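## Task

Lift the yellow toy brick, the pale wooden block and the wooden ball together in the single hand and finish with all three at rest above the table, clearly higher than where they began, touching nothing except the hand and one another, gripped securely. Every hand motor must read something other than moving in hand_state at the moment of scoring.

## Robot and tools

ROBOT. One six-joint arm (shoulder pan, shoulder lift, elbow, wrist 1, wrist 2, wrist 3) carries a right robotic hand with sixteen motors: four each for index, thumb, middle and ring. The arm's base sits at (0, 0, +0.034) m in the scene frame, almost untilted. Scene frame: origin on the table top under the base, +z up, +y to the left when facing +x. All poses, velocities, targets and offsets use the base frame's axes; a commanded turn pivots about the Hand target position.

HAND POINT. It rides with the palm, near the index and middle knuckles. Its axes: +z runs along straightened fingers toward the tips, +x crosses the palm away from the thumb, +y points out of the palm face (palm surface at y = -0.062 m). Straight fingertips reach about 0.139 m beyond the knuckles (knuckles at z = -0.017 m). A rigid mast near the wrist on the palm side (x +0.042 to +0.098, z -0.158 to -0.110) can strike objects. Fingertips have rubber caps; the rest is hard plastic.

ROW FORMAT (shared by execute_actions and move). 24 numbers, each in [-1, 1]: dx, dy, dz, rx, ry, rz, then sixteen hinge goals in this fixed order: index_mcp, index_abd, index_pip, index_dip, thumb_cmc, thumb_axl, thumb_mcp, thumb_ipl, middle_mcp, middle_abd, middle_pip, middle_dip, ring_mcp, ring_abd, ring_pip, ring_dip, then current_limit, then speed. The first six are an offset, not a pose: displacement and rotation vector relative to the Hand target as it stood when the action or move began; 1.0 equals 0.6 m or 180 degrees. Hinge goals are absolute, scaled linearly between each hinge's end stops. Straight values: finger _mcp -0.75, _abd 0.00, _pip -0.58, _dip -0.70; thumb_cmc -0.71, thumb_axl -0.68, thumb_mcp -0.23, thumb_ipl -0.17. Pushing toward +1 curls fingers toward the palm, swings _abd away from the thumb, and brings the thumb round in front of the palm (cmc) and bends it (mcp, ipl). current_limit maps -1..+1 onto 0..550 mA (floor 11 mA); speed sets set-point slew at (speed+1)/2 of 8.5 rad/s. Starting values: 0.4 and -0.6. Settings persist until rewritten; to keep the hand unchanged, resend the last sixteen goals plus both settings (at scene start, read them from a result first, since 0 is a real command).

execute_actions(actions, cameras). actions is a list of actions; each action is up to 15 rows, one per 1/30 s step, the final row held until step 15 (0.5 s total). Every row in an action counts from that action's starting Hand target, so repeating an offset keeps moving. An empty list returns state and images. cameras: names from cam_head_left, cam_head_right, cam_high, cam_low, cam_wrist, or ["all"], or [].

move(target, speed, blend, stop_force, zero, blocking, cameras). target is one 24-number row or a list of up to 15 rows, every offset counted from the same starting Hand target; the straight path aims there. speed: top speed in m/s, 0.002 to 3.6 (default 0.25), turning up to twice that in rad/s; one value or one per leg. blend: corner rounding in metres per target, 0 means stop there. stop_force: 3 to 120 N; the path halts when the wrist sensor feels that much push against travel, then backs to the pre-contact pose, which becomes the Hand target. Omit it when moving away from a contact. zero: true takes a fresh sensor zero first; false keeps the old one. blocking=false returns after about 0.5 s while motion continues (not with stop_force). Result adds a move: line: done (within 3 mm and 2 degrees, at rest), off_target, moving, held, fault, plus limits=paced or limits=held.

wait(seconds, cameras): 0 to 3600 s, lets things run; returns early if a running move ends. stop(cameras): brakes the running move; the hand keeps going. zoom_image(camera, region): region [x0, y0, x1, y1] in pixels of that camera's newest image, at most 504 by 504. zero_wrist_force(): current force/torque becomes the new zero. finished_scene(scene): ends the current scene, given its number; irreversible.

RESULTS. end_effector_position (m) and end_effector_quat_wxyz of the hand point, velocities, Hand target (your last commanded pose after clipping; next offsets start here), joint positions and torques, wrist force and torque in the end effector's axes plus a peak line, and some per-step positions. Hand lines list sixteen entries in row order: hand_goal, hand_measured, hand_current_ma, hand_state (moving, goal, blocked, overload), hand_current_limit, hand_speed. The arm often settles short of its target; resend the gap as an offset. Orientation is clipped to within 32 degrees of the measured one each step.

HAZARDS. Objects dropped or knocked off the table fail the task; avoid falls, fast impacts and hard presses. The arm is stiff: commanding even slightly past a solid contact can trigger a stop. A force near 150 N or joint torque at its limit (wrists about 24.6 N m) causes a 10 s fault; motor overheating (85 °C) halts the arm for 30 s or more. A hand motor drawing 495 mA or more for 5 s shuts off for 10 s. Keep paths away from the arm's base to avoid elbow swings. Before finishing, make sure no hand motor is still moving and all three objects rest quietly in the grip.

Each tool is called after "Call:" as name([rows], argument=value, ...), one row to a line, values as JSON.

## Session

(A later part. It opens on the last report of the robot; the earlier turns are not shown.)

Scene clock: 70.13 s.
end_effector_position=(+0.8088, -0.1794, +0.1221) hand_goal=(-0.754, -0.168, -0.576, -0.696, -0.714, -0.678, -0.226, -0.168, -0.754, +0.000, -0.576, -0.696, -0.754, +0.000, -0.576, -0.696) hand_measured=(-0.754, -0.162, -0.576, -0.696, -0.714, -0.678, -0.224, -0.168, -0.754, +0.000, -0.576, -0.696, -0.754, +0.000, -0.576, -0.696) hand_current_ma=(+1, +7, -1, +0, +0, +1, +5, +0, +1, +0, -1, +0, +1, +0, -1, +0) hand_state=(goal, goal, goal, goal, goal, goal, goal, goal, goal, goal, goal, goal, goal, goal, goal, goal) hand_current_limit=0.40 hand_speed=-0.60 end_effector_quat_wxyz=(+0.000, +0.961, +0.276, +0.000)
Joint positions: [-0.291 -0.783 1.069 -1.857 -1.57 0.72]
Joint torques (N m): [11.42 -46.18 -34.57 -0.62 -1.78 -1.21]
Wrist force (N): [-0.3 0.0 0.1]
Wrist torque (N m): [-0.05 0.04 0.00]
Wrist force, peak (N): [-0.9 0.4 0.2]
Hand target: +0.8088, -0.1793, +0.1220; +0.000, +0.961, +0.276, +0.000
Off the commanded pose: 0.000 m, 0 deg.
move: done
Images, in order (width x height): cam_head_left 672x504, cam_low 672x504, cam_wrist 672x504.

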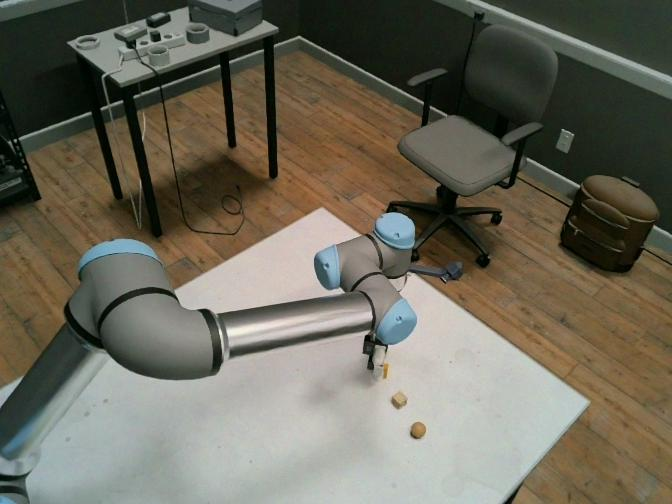

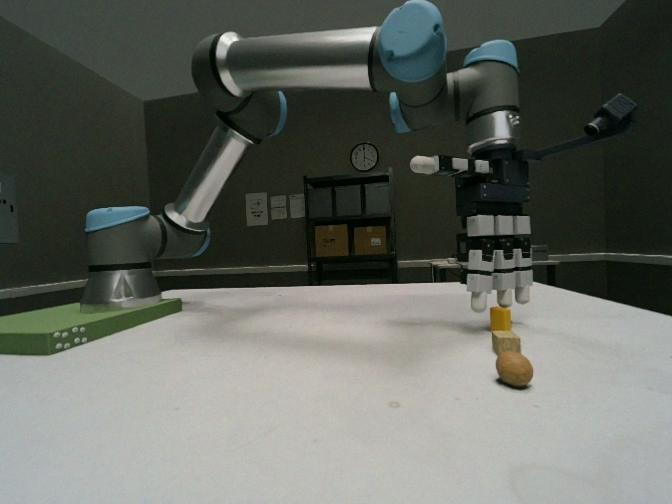

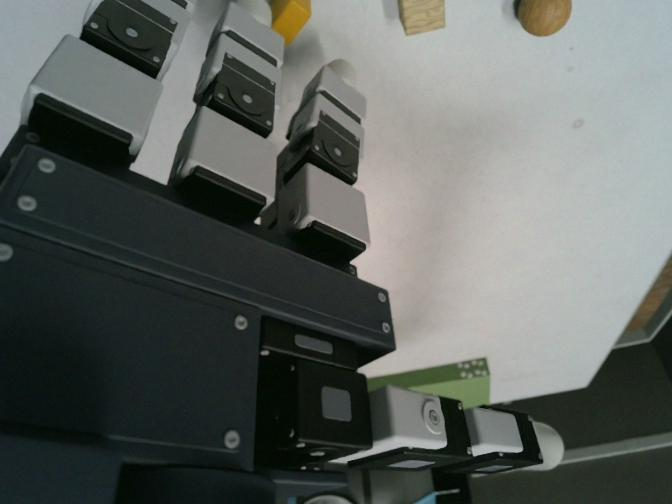

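Call:
move(target=[0.0042, 0.0027, -0.0567, 0, 0, 0, -0.754, -0.167, -0.576, -0.696, -0.714, -0.678, -0.226, -0.168, -0.754, 0, -0.576, -0.696, -0.754, 0, -0.576, -0.696, 0.4, -0.6], speed=0.06, stop_force=5, cameras=["cam_wrist", "cam_low", "cam_head_left"])

Call:
zoom_image(camera="cam_low", region=[440, 230, 560, 350])

Call:
zoom_image(camera="cam_wrist", region=[150, 0, 400, 150])

Call:
zoom_image(camera="cam_head_left", region=[350, 310, 430, 390])

Scene clock: 75.27 s.
end_effector_position=(+0.8113, -0.1777, +0.0880) hand_goal=(-0.754, -0.168, -0.576, -0.696, -0.714, -0.678, -0.226, -0.168, -0.754, +0.000, -0.576, -0.696, -0.754, +0.000, -0.576, -0.696) hand_measured=(-0.754, -0.162, -0.576, -0.696, -0.714, -0.678, -0.224, -0.168, -0.754, +0.000, -0.576, -0.696, -0.754, +0.000, -0.576, -0.696) hand_current_ma=(+1, +7, -1, +0, +0, +1, +5, +0, +1, +0, -1, +0, +1, +0, -1, +0) hand_state=(goal, goal, goal, goal, goal, goal, goal, goal, goal, goal, goal, goal, goal, goal, goal, goal) hand_current_limit=0.40 hand_speed=-0.60 end_effector_quat_wxyz=(+0.000, +0.961, +0.276, +0.000)
Joint positions: [-0.288 -0.749 1.098 -1.92 -1.57 0.723]
Joint torques (N m): [-3.07 -64.62 -34.02 -2.6 -1.24 -1.47]
Wrist force (N): [-0.3 0.3 0.2]
Wrist torque (N m): [-0.01 0.05 -0.22]
Wrist force, peak (N): [-0.3 0.1 0.9]
Hand target: +0.8113, -0.1777, +0.0880; +0.000, +0.961, +0.276, +0.000
Off the commanded pose: 0.000 m, 0 deg.
move: done
Images, in order (width x height): cam_head_left 672x504, cam_low 672x504, cam_wrist 672x504.

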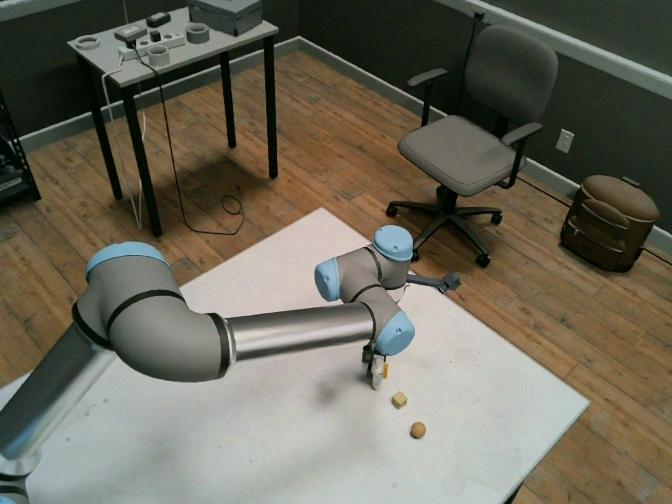

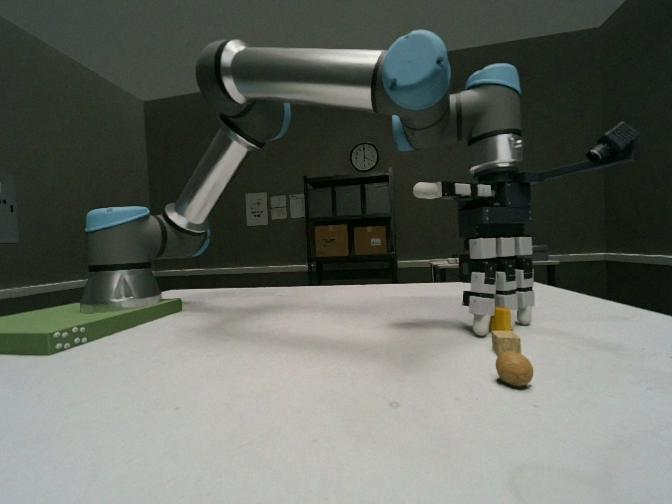

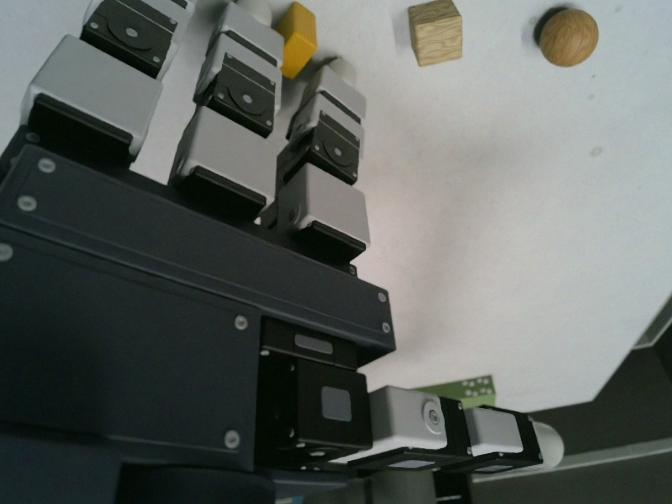

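Scaled by 4.200.

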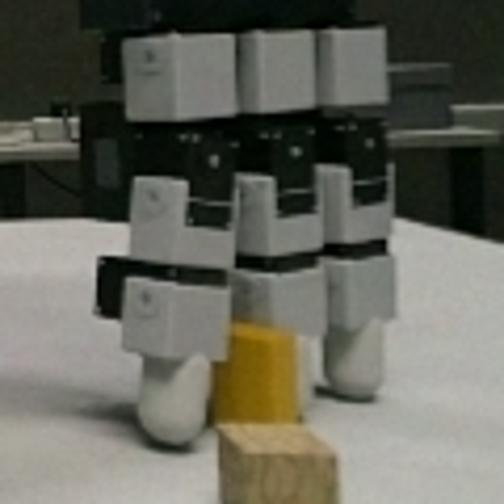

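Scaled by 2.016.

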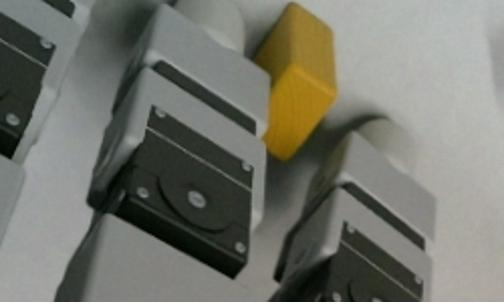

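Scaled by 6.300.

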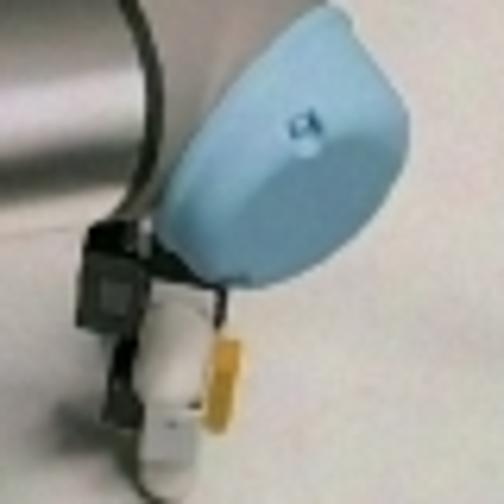

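Call:
move(target=[0, 0, 0, 0, 0, 0, -0.754, 0.22, -0.576, -0.696, -0.714, -0.678, -0.226, -0.168, -0.754, 0, -0.576, -0.696, -0.754, 0, -0.576, -0.696, 0.4, -0.9], speed=0.06, cameras=["cam_wrist", "cam_low"])

Call:
zoom_image(camera="cam_low", region=[440, 230, 560, 350])

Call:
zoom_image(camera="cam_wrist", region=[150, 0, 400, 150])

Scene clock: 77.33 s.
end_effector_position=(+0.8113, -0.1777, +0.0880) hand_goal=(-0.754, +0.220, -0.576, -0.696, -0.714, -0.678, -0.226, -0.168, -0.754, +0.000, -0.576, -0.696, -0.754, +0.000, -0.576, -0.696) hand_measured=(-0.754, +0.020, -0.576, -0.696, -0.714, -0.678, -0.224, -0.168, -0.754, +0.030, -0.576, -0.696, -0.754, +0.000, -0.576, -0.696) hand_current_ma=(+1, -385, -1, +0, +0, +1, +5, +0, +1, +63, -1, +0, +1, +0, -1, +0) hand_state=(goal, blocked, goal, goal, goal, goal, goal, goal, goal, blocked, goal, goal, goal, goal, goal, goal) hand_current_limit=0.40 hand_speed=-0.90 end_effector_quat_wxyz=(+0.000, +0.961, +0.276, +0.000)
Joint positions: [-0.288 -0.749 1.098 -1.92 -1.57 0.723]
Joint torques (N m): [-7.9 -63.64 -33.01 -3.44 -1.4 -2.02]
Wrist force (N): [-1.0 -0.3 -1.9]
Wrist torque (N m): [0.10 -0.05 -0.29]
Wrist force, peak (N): [-1.2 -0.3 -2.0]
Hand target: +0.8113, -0.1777, +0.0880; +0.000, +0.961, +0.276, +0.000
Off the commanded pose: 0.000 m, 0 deg.
move: done
Images, in order (width x height): cam_low 672x504, cam_wrist 672x504.

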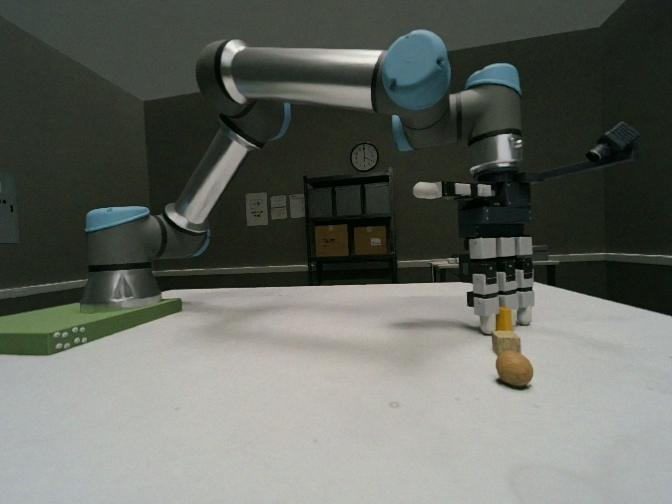

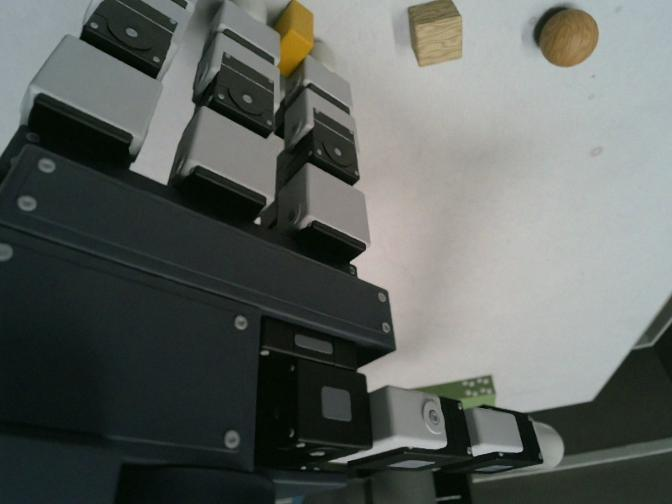

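Scaled by 4.200.

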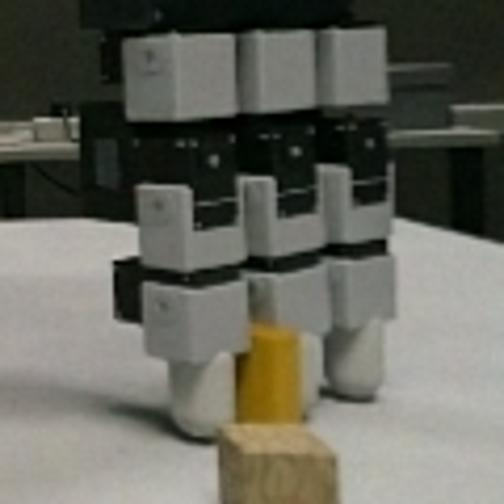

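Scaled by 2.016.

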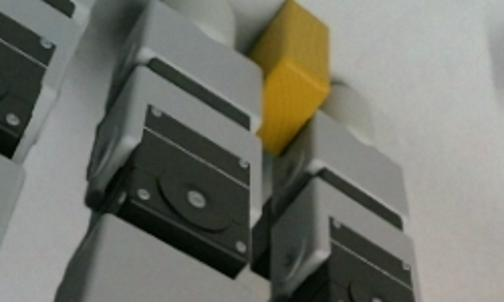

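Call:
move(target=[0, 0, 0.0167, 0, 0, 0, -0.754, 0.22, -0.576, -0.696, -0.714, -0.678, -0.226, -0.168, -0.754, 0, -0.576, -0.696, -0.754, 0, -0.576, -0.696, 0.4, -0.9], speed=0.05, cameras=["cam_wrist", "cam_low"])

Call:
zoom_image(camera="cam_low", region=[440, 230, 560, 350])

Call:
zoom_image(camera="cam_wrist", region=[150, 0, 400, 150])

Scene clock: 82.60 s.
end_effector_position=(+0.8114, -0.1777, +0.0983) hand_goal=(-0.754, +0.220, -0.576, -0.696, -0.714, -0.678, -0.226, -0.168, -0.754, +0.000, -0.576, -0.696, -0.754, +0.000, -0.576, -0.696) hand_measured=(-0.754, +0.026, -0.576, -0.696, -0.714, -0.678, -0.224, -0.168, -0.754, +0.034, -0.576, -0.696, -0.754, +0.000, -0.576, -0.696) hand_current_ma=(+1, -385, -1, +0, +0, +1, +5, +0, +1, +76, -1, +0, +1, +0, -1, +0) hand_state=(goal, blocked, goal, goal, goal, goal, goal, goal, goal, blocked, goal, goal, goal, goal, goal, goal) hand_current_limit=0.40 hand_speed=-0.90 end_effector_quat_wxyz=(+0.000, +0.961, +0.276, +0.000)
Joint positions: [-0.288 -0.758 1.087 -1.901 -1.57 0.723]
Joint torques (N m): [-8.88 -43.28 -14.71 -3.69 -1.53 -1.88]
Wrist force (N): [-0.3 -0.1 -0.1]
Wrist torque (N m): [-0.04 0.05 -0.23]
Wrist force, peak (N): [-1.6 -0.1 -2.1]
Hand target: +0.8113, -0.1777, +0.0980; +0.000, +0.961, +0.276, +0.000
Off the commanded pose: 0.000 m, 0 deg.
move: done
Images, in order (width x height): cam_low 672x504, cam_wrist 672x504.

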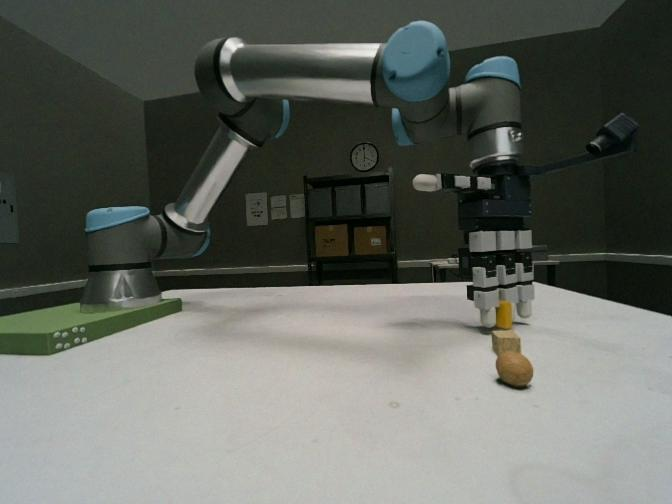

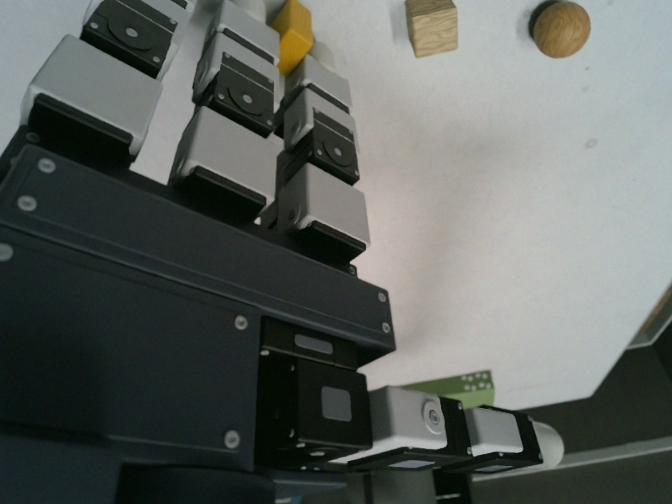

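Scaled by 4.200.

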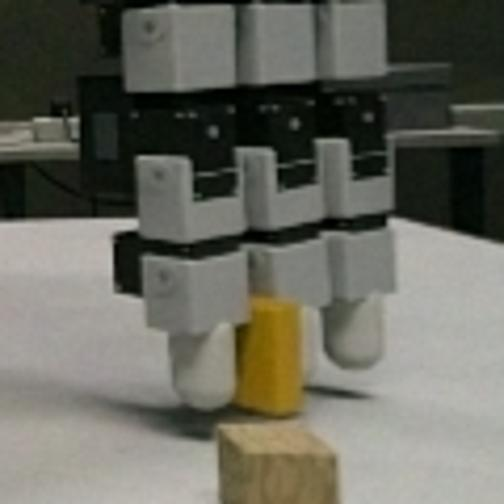

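Scaled by 2.016.

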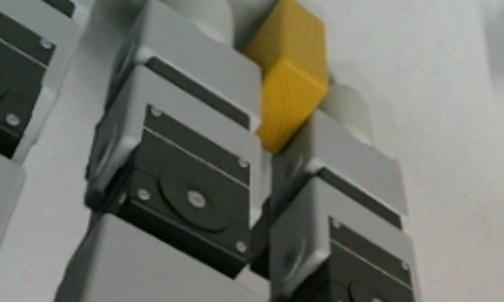

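Call:
move([
  [-0.0985, 0.0897, 0.005, 0, 0, -0.2444, -0.754, 0.22, -0.576, -0.696, -0.714, -0.678, -0.226, -0.168, -0.754, 0, -0.576, -0.696, -0.754, 0, -0.576, -0.696, 0.4, -0.9],
  [-0.0985, 0.0897, -0.0162, 0, 0, -0.2444, -0.754, 0.22, -0.576, -0.696, -0.714, -0.678, -0.226, -0.168, -0.754, 0, -0.576, -0.696, -0.754, 0, -0.576, -0.696, 0.4, -0.9],
], speed=[0.3, 0.05], cameras=["cam_wrist", "cam_low", "cam_head_left"])

Call:
zoom_image(camera="cam_low", region=[440, 230, 560, 350])

Call:
zoom_image(camera="cam_wrist", region=[150, 0, 400, 150])

Scene clock: 86.50 s.
end_effector_position=(+0.7521, -0.1239, +0.0880) hand_goal=(-0.754, +0.220, -0.576, -0.696, -0.714, -0.678, -0.226, -0.168, -0.754, +0.000, -0.576, -0.696, -0.754, +0.000, -0.576, -0.696) hand_measured=(-0.754, +0.028, -0.576, -0.696, -0.714, -0.678, -0.224, -0.168, -0.754, +0.036, -0.576, -0.696, -0.754, +0.000, -0.576, -0.696) hand_current_ma=(+1, -385, -1, +0, +0, +1, +5, +0, +1, +82, -1, +0, +1, +0, -1, +0) hand_state=(goal, blocked, goal, goal, goal, goal, goal, goal, goal, blocked, goal, goal, goal, goal, goal, goal) hand_current_limit=0.40 hand_speed=-0.90 end_effector_quat_wxyz=(+0.000, +0.995, -0.104, +0.000)
Joint positions: [-0.226 -0.743 1.087 -1.915 -1.571 1.553]
Joint torques (N m): [-10.67 -65.79 -34.06 -0.61 -0.11 2.47]
Wrist force (N): [-0.2 0.2 0.1]
Wrist torque (N m): [0.00 0.01 -0.03]
Wrist force, peak (N): [-0.4 0.1 -1.8]
Hand target: +0.7522, -0.1239, +0.0883; +0.000, +0.995, -0.104, +0.000
Off the commanded pose: 0.000 m, 0 deg.
move: done
Images, in order (width x height): cam_head_left 672x504, cam_low 672x504, cam_wrist 672x504.

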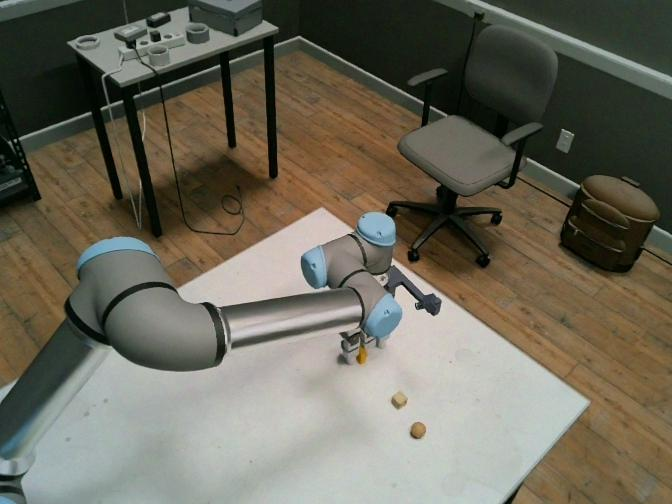

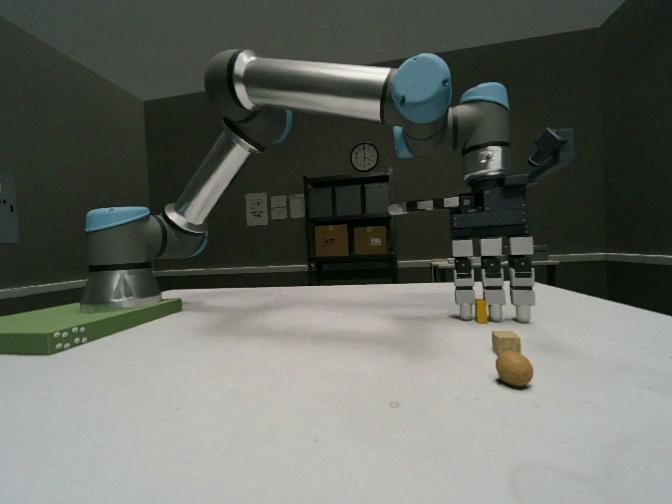

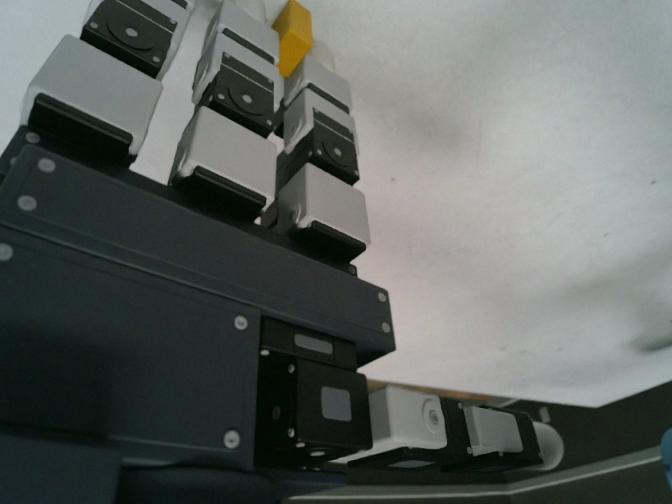

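Scaled by 4.200.

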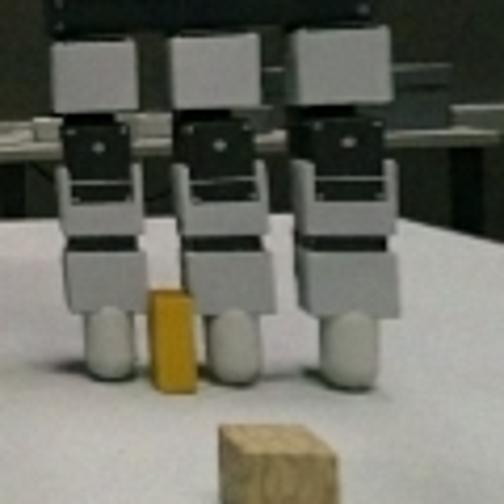

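Scaled by 2.016.

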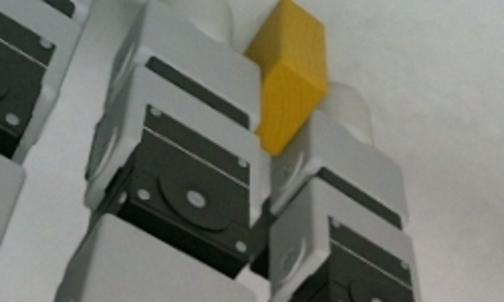

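Call:
move(target=[0, 0, -0.0005, 0, 0, 0, -0.754, -0.27, -0.576, -0.696, -0.714, -0.678, -0.226, -0.168, -0.754, 0, -0.576, -0.696, -0.754, 0, -0.576, -0.696, 0.4, -0.88], speed=0.05, cameras=["cam_low"])

Call:
move([
  [0, 0, 0.12, 0, 0, 0, -0.754, -0.27, -0.576, -0.696, -0.714, -0.678, -0.226, -0.168, -0.754, 0, -0.576, -0.696, -0.754, 0, -0.576, -0.696, 0.4, -0.88],
  [-0.0753, -0.3568, 0.12, 0, 0, 0, -0.754, -0.27, -0.576, -0.696, -0.714, -0.678, -0.226, -0.168, -0.754, 0, -0.576, -0.696, -0.754, 0, -0.576, -0.696, 0.4, -0.88],
  [-0.0753, -0.3568, 0.0578, 0, 0, 0, -0.754, -0.27, -0.576, -0.696, -0.714, -0.678, -0.226, -0.168, -0.754, 0, -0.576, -0.696, -0.754, 0, -0.576, -0.696, 0.4, -0.88],
], speed=[0.2, 0.3, 0.2], blend=[0.02, 0.02, 0], cameras=["cam_low", "cam_wrist", "cam_head_left", "cam_head_right", "cam_high"])

Call:
zoom_image(camera="cam_low", region=[430, 270, 560, 400])

Call:
zoom_image(camera="cam_wrist", region=[150, 0, 400, 150])

Call:
zoom_image(camera="cam_head_left", region=[350, 340, 450, 460])

Scene clock: 92.57 s.
end_effector_position=(+0.7522, -0.1239, +0.0880) hand_goal=(-0.754, -0.270, -0.576, -0.696, -0.714, -0.678, -0.226, -0.168, -0.754, +0.000, -0.576, -0.696, -0.754, +0.000, -0.576, -0.696) hand_measured=(-0.754, -0.264, -0.576, -0.696, -0.714, -0.678, -0.224, -0.168, -0.754, +0.004, -0.576, -0.696, -0.754, +0.000, -0.576, -0.696) hand_current_ma=(+1, +9, -1, +0, +0, +1, +5, +0, +1, +4, -1, +0, +1, +0, -1, +0) hand_state=(goal, goal, goal, goal, goal, goal, goal, goal, goal, goal, goal, goal, goal, goal, goal, goal) hand_current_limit=0.40 hand_speed=-0.88 end_effector_quat_wxyz=(+0.000, +0.995, -0.104, +0.000)
Joint positions: [-0.226 -0.743 1.087 -1.916 -1.571 1.553]
Joint torques (N m): [-10.8 -43.64 -14.18 -0.61 1.4 2.3]
Wrist force (N): [-0.4 0.4 0.3]
Wrist torque (N m): [0.02 0.05 -0.04]
Wrist force, peak (N): [-0.2 0.7 0.4]
Hand target: +0.7522, -0.1239, +0.0880; +0.000, +0.995, -0.104, +0.000
Off the commanded pose: 0.000 m, 0 deg.
move: done

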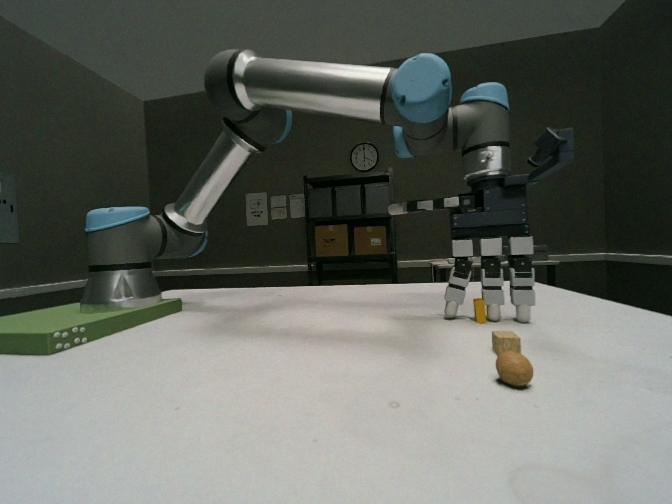

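Scene clock: 94.37 s.
end_effector_position=(+0.7071, -0.3379, +0.1227) hand_goal=(-0.754, -0.270, -0.576, -0.696, -0.714, -0.678, -0.226, -0.168, -0.754, +0.000, -0.576, -0.696, -0.754, +0.000, -0.576, -0.696) hand_measured=(-0.754, -0.264, -0.576, -0.696, -0.714, -0.678, -0.224, -0.168, -0.754, +0.002, -0.576, -0.696, -0.754, +0.000, -0.576, -0.696) hand_current_ma=(+1, +8, -1, +0, +0, +1, +6, +0, +1, +3, -1, +0, +1, +0, -1, +0) hand_state=(goal, goal, goal, goal, goal, goal, goal, goal, goal, goal, goal, goal, goal, goal, goal, goal) hand_current_limit=0.40 hand_speed=-0.88 end_effector_quat_wxyz=(+0.000, +0.995, -0.104, +0.000)
Joint positions: [-0.504 -0.778 1.059 -1.852 -1.571 1.276]
Joint torques (N m): [-7.35 -62.15 -20.01 -3.54 -1.6 -2.22]
Wrist force (N): [-0.5 0.2 0.1]
Wrist torque (N m): [0.00 0.06 -0.23]
Wrist force, peak (N): [-0.5 3.3 -1.3]
Hand target: +0.7071, -0.3380, +0.1227; +0.000, +0.995, -0.104, +0.000
Off the commanded pose: 0.000 m, 0 deg.
move: done; blend cut to 0.0187 m at target 2

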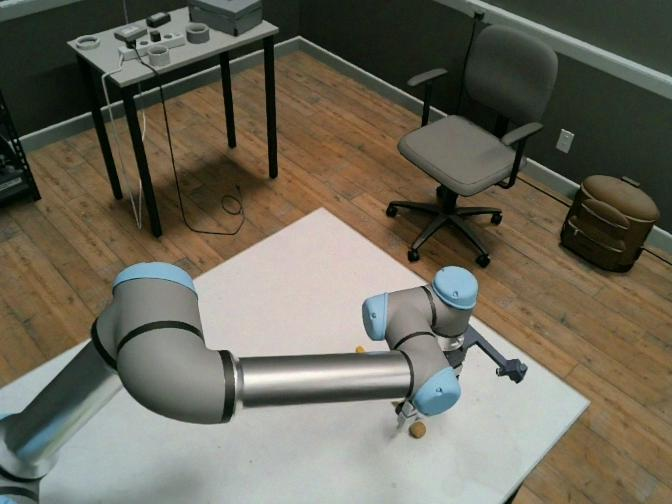

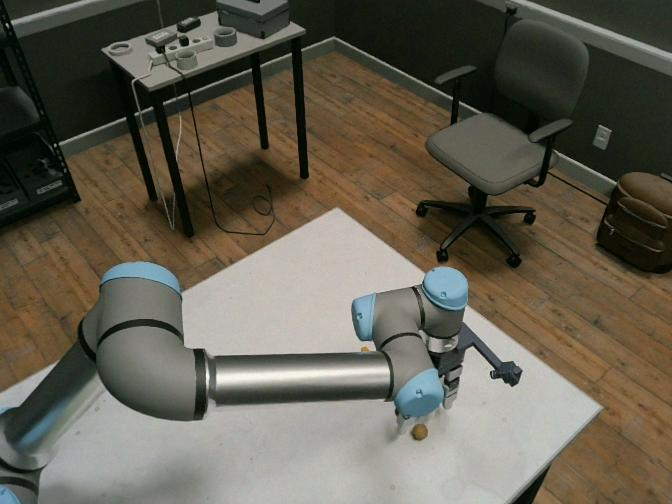

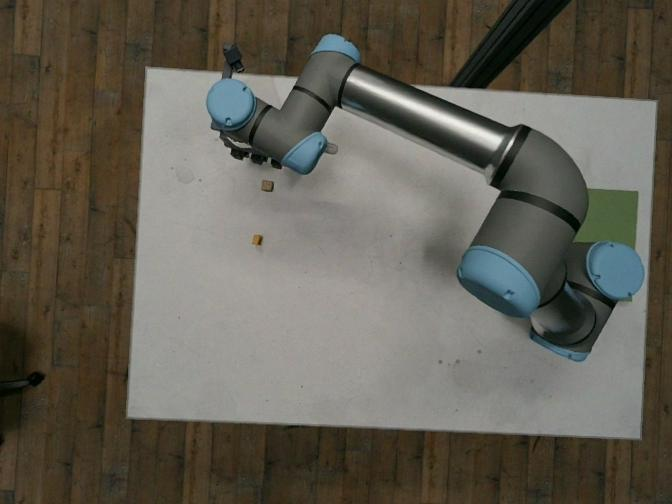

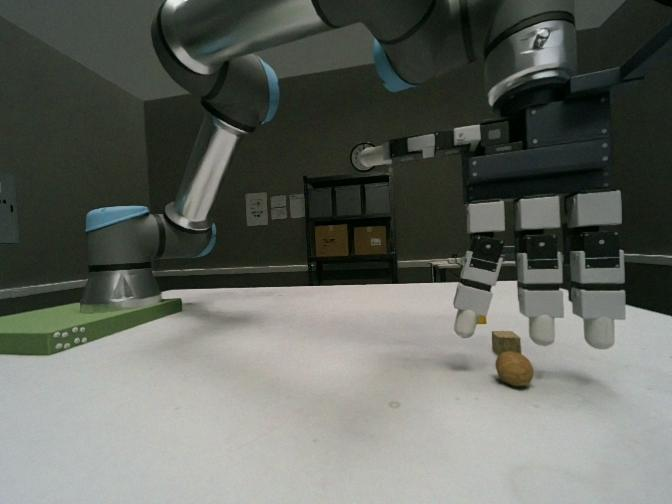

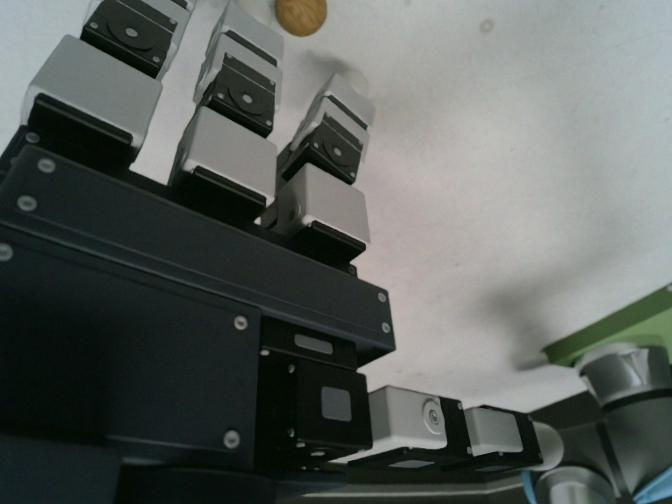

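Scaled by 3.877.

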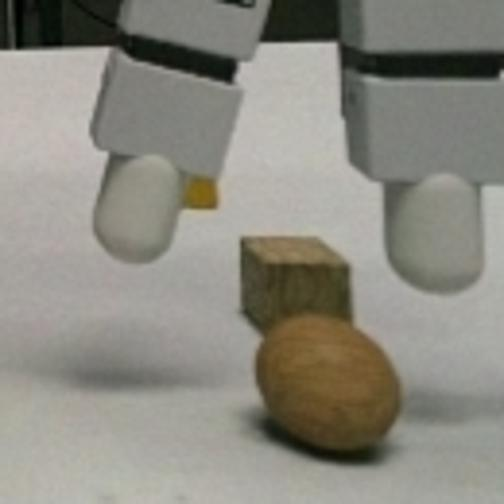

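Scaled by 2.016.

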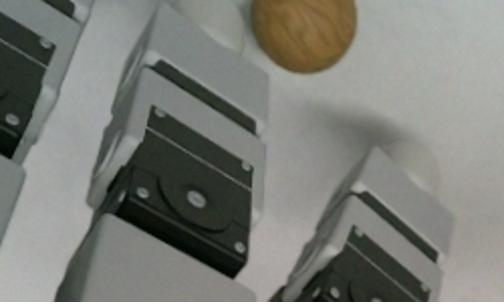

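Scaled by 4.200.

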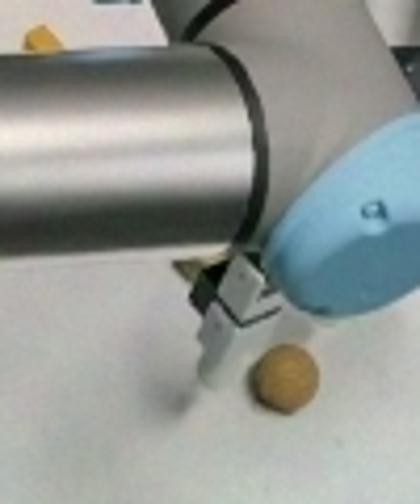

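Call:
move(target=[-0.0012, -0.0058, -0.0587, 0, 0, 0, -0.754, -0.27, -0.576, -0.696, -0.714, -0.678, -0.226, -0.168, -0.754, 0, -0.576, -0.696, -0.754, 0, -0.576, -0.696, 0.4, -0.88], speed=0.07, stop_force=5, cameras=["cam_low", "cam_wrist"])

Call:
zoom_image(camera="cam_low", region=[430, 270, 560, 400])

Call:
zoom_image(camera="cam_wrist", region=[150, 0, 400, 150])

Scene clock: 98.47 s.
end_effector_position=(+0.7063, -0.3415, +0.0875) hand_goal=(-0.754, -0.270, -0.576, -0.696, -0.714, -0.678, -0.226, -0.168, -0.754, +0.000, -0.576, -0.696, -0.754, +0.000, -0.576, -0.696) hand_measured=(-0.754, -0.264, -0.576, -0.696, -0.714, -0.678, -0.224, -0.168, -0.754, +0.002, -0.576, -0.696, -0.754, +0.000, -0.576, -0.696) hand_current_ma=(+1, +8, -1, +0, +0, +1, +6, +0, +1, +3, -1, +0, +1, +0, -1, +0) hand_state=(goal, goal, goal, goal, goal, goal, goal, goal, goal, goal, goal, goal, goal, goal, goal, goal) hand_current_limit=0.40 hand_speed=-0.88 end_effector_quat_wxyz=(+0.000, +0.995, -0.104, +0.000)
Joint positions: [-0.508 -0.748 1.098 -1.921 -1.571 1.271]
Joint torques (N m): [11.22 -66 -34.72 -3.36 -1.3 1.73]
Wrist force (N): [-0.3 0.4 0.1]
Wrist torque (N m): [0.03 0.05 0.00]
Wrist force, peak (N): [-0.3 0.7 1.3]
Hand target: +0.7063, -0.3415, +0.0875; +0.000, +0.995, -0.104, +0.000
Off the commanded pose: 0.000 m, 0 deg.
move: done

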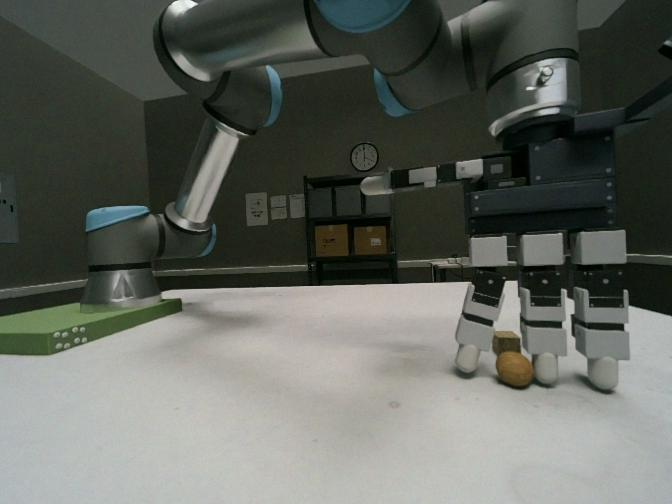

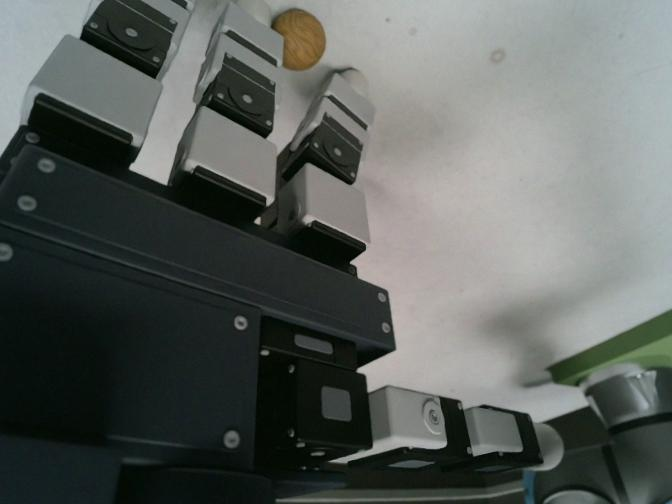

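Scaled by 3.877.

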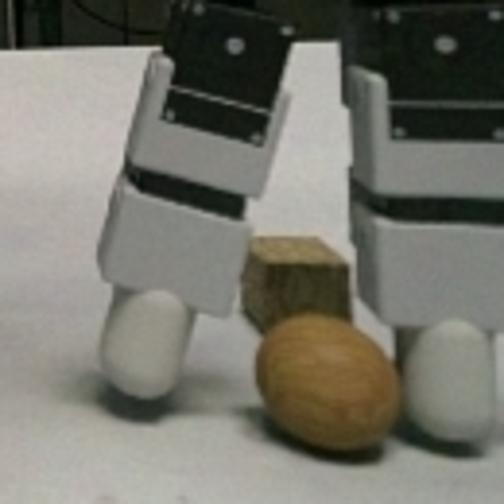

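Scaled by 2.016.

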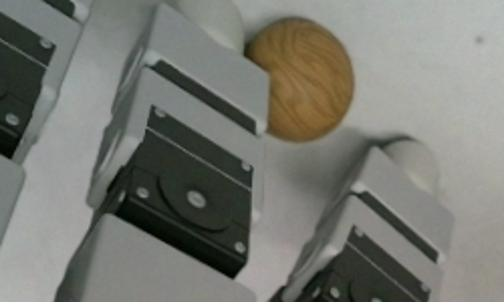

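Call:
move(target=[-0.0017, -0.0082, 0, 0, 0, 0, -0.754, -0.27, -0.576, -0.696, -0.714, -0.678, -0.226, -0.168, -0.754, 0, -0.576, -0.696, -0.754, 0, -0.576, -0.696, 0.4, -0.93], speed=0.05)

Call:
move(target=[0, 0, 0, 0, 0, 0, -0.754, 0.15, -0.576, -0.696, -0.714, -0.678, -0.226, -0.168, -0.754, 0, -0.576, -0.696, -0.754, 0, -0.576, -0.696, 0.4, -0.93], speed=0.05, cameras=["cam_low", "cam_wrist"])

Call:
zoom_image(camera="cam_low", region=[430, 270, 560, 400])

Call:
zoom_image(camera="cam_wrist", region=[150, 0, 400, 150])

Scene clock: 100.30 s.
end_effector_position=(+0.7053, -0.3465, +0.0876) hand_goal=(-0.754, -0.270, -0.576, -0.696, -0.714, -0.678, -0.226, -0.168, -0.754, +0.000, -0.576, -0.696, -0.754, +0.000, -0.576, -0.696) hand_measured=(-0.754, -0.264, -0.576, -0.696, -0.714, -0.678, -0.224, -0.168, -0.754, +0.002, -0.576, -0.696, -0.754, +0.000, -0.576, -0.696) hand_current_ma=(+1, +8, -1, +0, +0, +1, +6, +0, +1, +3, -1, +0, +1, +0, -1, +0) hand_state=(goal, goal, goal, goal, goal, goal, goal, goal, goal, goal, goal, goal, goal, goal, goal, goal) hand_current_limit=0.40 hand_speed=-0.93 end_effector_quat_wxyz=(+0.000, +0.995, -0.104, +0.000)
Joint positions: [-0.514 -0.746 1.094 -1.92 -1.571 1.265]
Joint torques (N m): [12.33 -44.57 -14.33 -2.08 -0.9 2.39]
Wrist force (N): [-0.4 0.4 0.2]
Wrist torque (N m): [0.03 0.06 -0.04]
Wrist force, peak (N): [-0.5 0.8 0.0]
Hand target: +0.7053, -0.3464, +0.0875; +0.000, +0.995, -0.104, +0.000
Off the commanded pose: 0.000 m, 0 deg.
move: done

Scene clock: 101.77 s.
end_effector_position=(+0.7053, -0.3464, +0.0875) hand_goal=(-0.754, +0.150, -0.576, -0.696, -0.714, -0.678, -0.226, -0.168, -0.754, +0.000, -0.576, -0.696, -0.754, +0.000, -0.576, -0.696) hand_measured=(-0.754, -0.030, -0.576, -0.696, -0.714, -0.678, -0.224, -0.168, -0.754, +0.040, -0.576, -0.696, -0.754, +0.000, -0.576, -0.696) hand_current_ma=(+1, -385, -1, +0, +0, +1, +6, +0, +1, +92, -1, +0, +1, +0, -1, +0) hand_state=(goal, blocked, goal, goal, goal, goal, goal, goal, goal, blocked, goal, goal, goal, goal, goal, goal) hand_current_limit=0.40 hand_speed=-0.93 end_effector_quat_wxyz=(+0.000, +0.995, -0.104, +0.000)
Joint positions: [-0.514 -0.746 1.095 -1.92 -1.571 1.265]
Joint torques (N m): [12.63 -44.89 -14.18 -3.51 -0.23 2.22]
Wrist force (N): [-0.4 0.5 -0.1]
Wrist torque (N m): [0.08 0.01 -0.05]
Wrist force, peak (N): [-0.8 0.4 -0.3]
Hand target: +0.7053, -0.3464, +0.0875; +0.000, +0.995, -0.104, +0.000
Off the commanded pose: 0.000 m, 0 deg.
move: done

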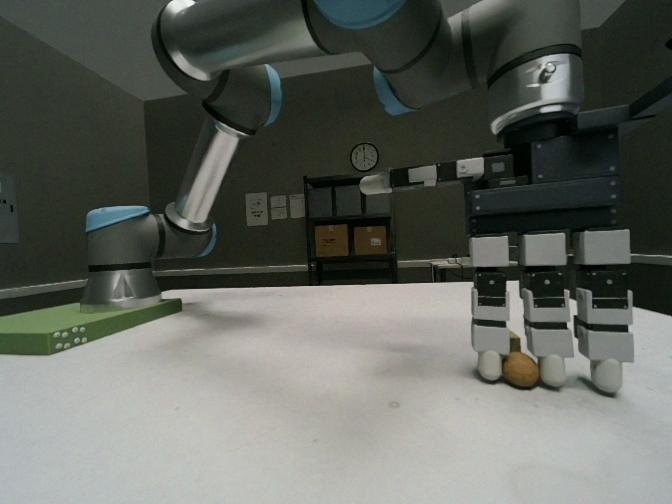

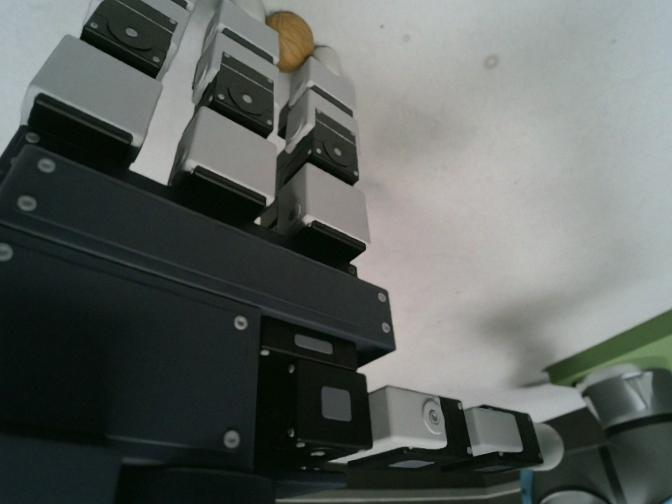

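Scaled by 3.877.

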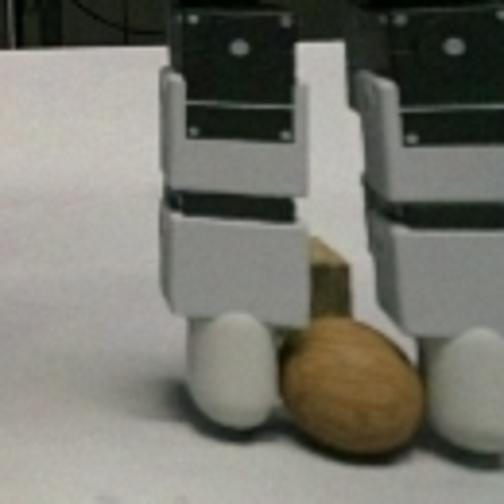

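Scaled by 2.016.

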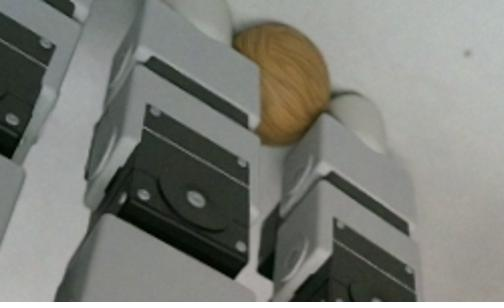

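Call:
move(target=[0, 0, 0.05, 0, 0, 0, -0.754, 0.15, -0.576, -0.696, -0.714, -0.678, -0.226, -0.168, -0.754, 0, -0.576, -0.696, -0.754, 0, -0.576, -0.696, 0.4, -0.93], speed=0.06, cameras=["cam_low", "cam_wrist"])

Call:
zoom_image(camera="cam_low", region=[430, 250, 560, 380])

Call:
zoom_image(camera="cam_wrist", region=[150, 0, 400, 150])

Scene clock: 103.03 s.
end_effector_position=(+0.7054, -0.3464, +0.1177) hand_goal=(-0.754, +0.150, -0.576, -0.696, -0.714, -0.678, -0.226, -0.168, -0.754, +0.000, -0.576, -0.696, -0.754, +0.000, -0.576, -0.696) hand_measured=(-0.754, -0.028, -0.576, -0.696, -0.714, -0.678, -0.224, -0.168, -0.754, +0.042, -0.576, -0.696, -0.754, +0.000, -0.576, -0.696) hand_current_ma=(+1, -385, -1, +0, +0, +1, +6, +0, +1, +100, -1, +0, +1, +0, -1, +0) hand_state=(goal, blocked, goal, goal, goal, goal, goal, goal, goal, blocked, goal, goal, goal, goal, goal, goal) hand_current_limit=0.40 hand_speed=-0.93 end_effector_quat_wxyz=(+0.000, +0.995, -0.104, +0.000) end_effector_velocity=(+0.000, +0.000, -0.002) end_effector_angular_velocity=(+0.000, -0.001, +0.000)
Joint positions: [-0.514 -0.771 1.06 -1.86 -1.571 1.265]
Joint velocities: [0 0.001 0.002 -0.005 0.001 0]
Joint torques (N m): [11.68 -44.39 -14.04 -3.57 0.01 1.5]
Wrist force (N): [-0.1 0.6 0.2]
Wrist torque (N m): [0.04 0.01 -0.02]
Wrist force, peak (N): [-0.6 0.5 1.5]
Hand target: +0.7053, -0.3464, +0.1175; +0.000, +0.995, -0.104, +0.000
Off the commanded pose: 0.000 m, 0 deg.
move: done

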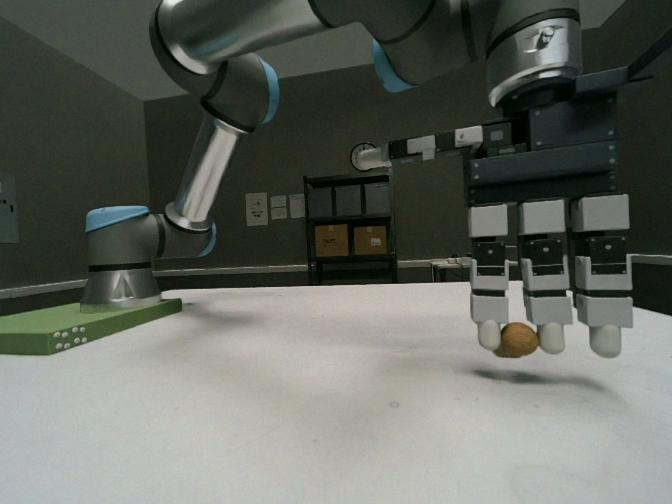

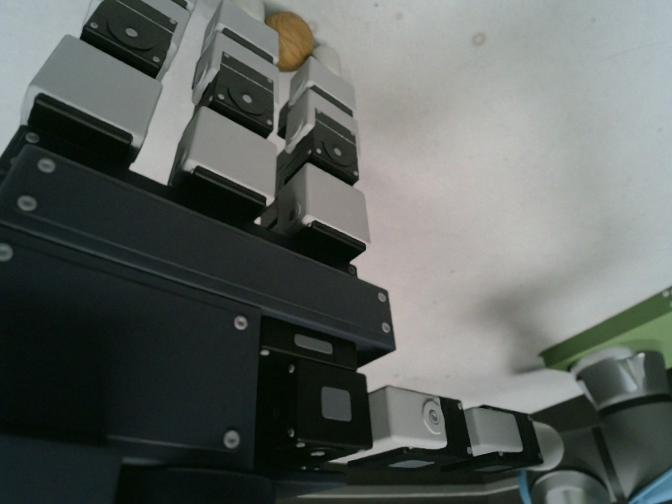

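Scaled by 3.877.

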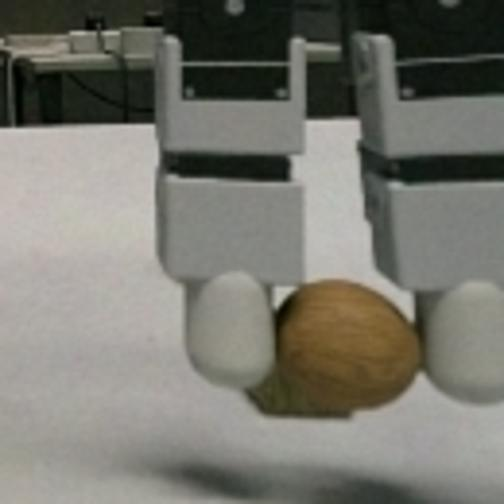

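Scaled by 2.016.

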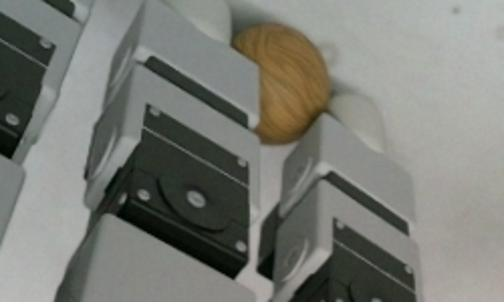

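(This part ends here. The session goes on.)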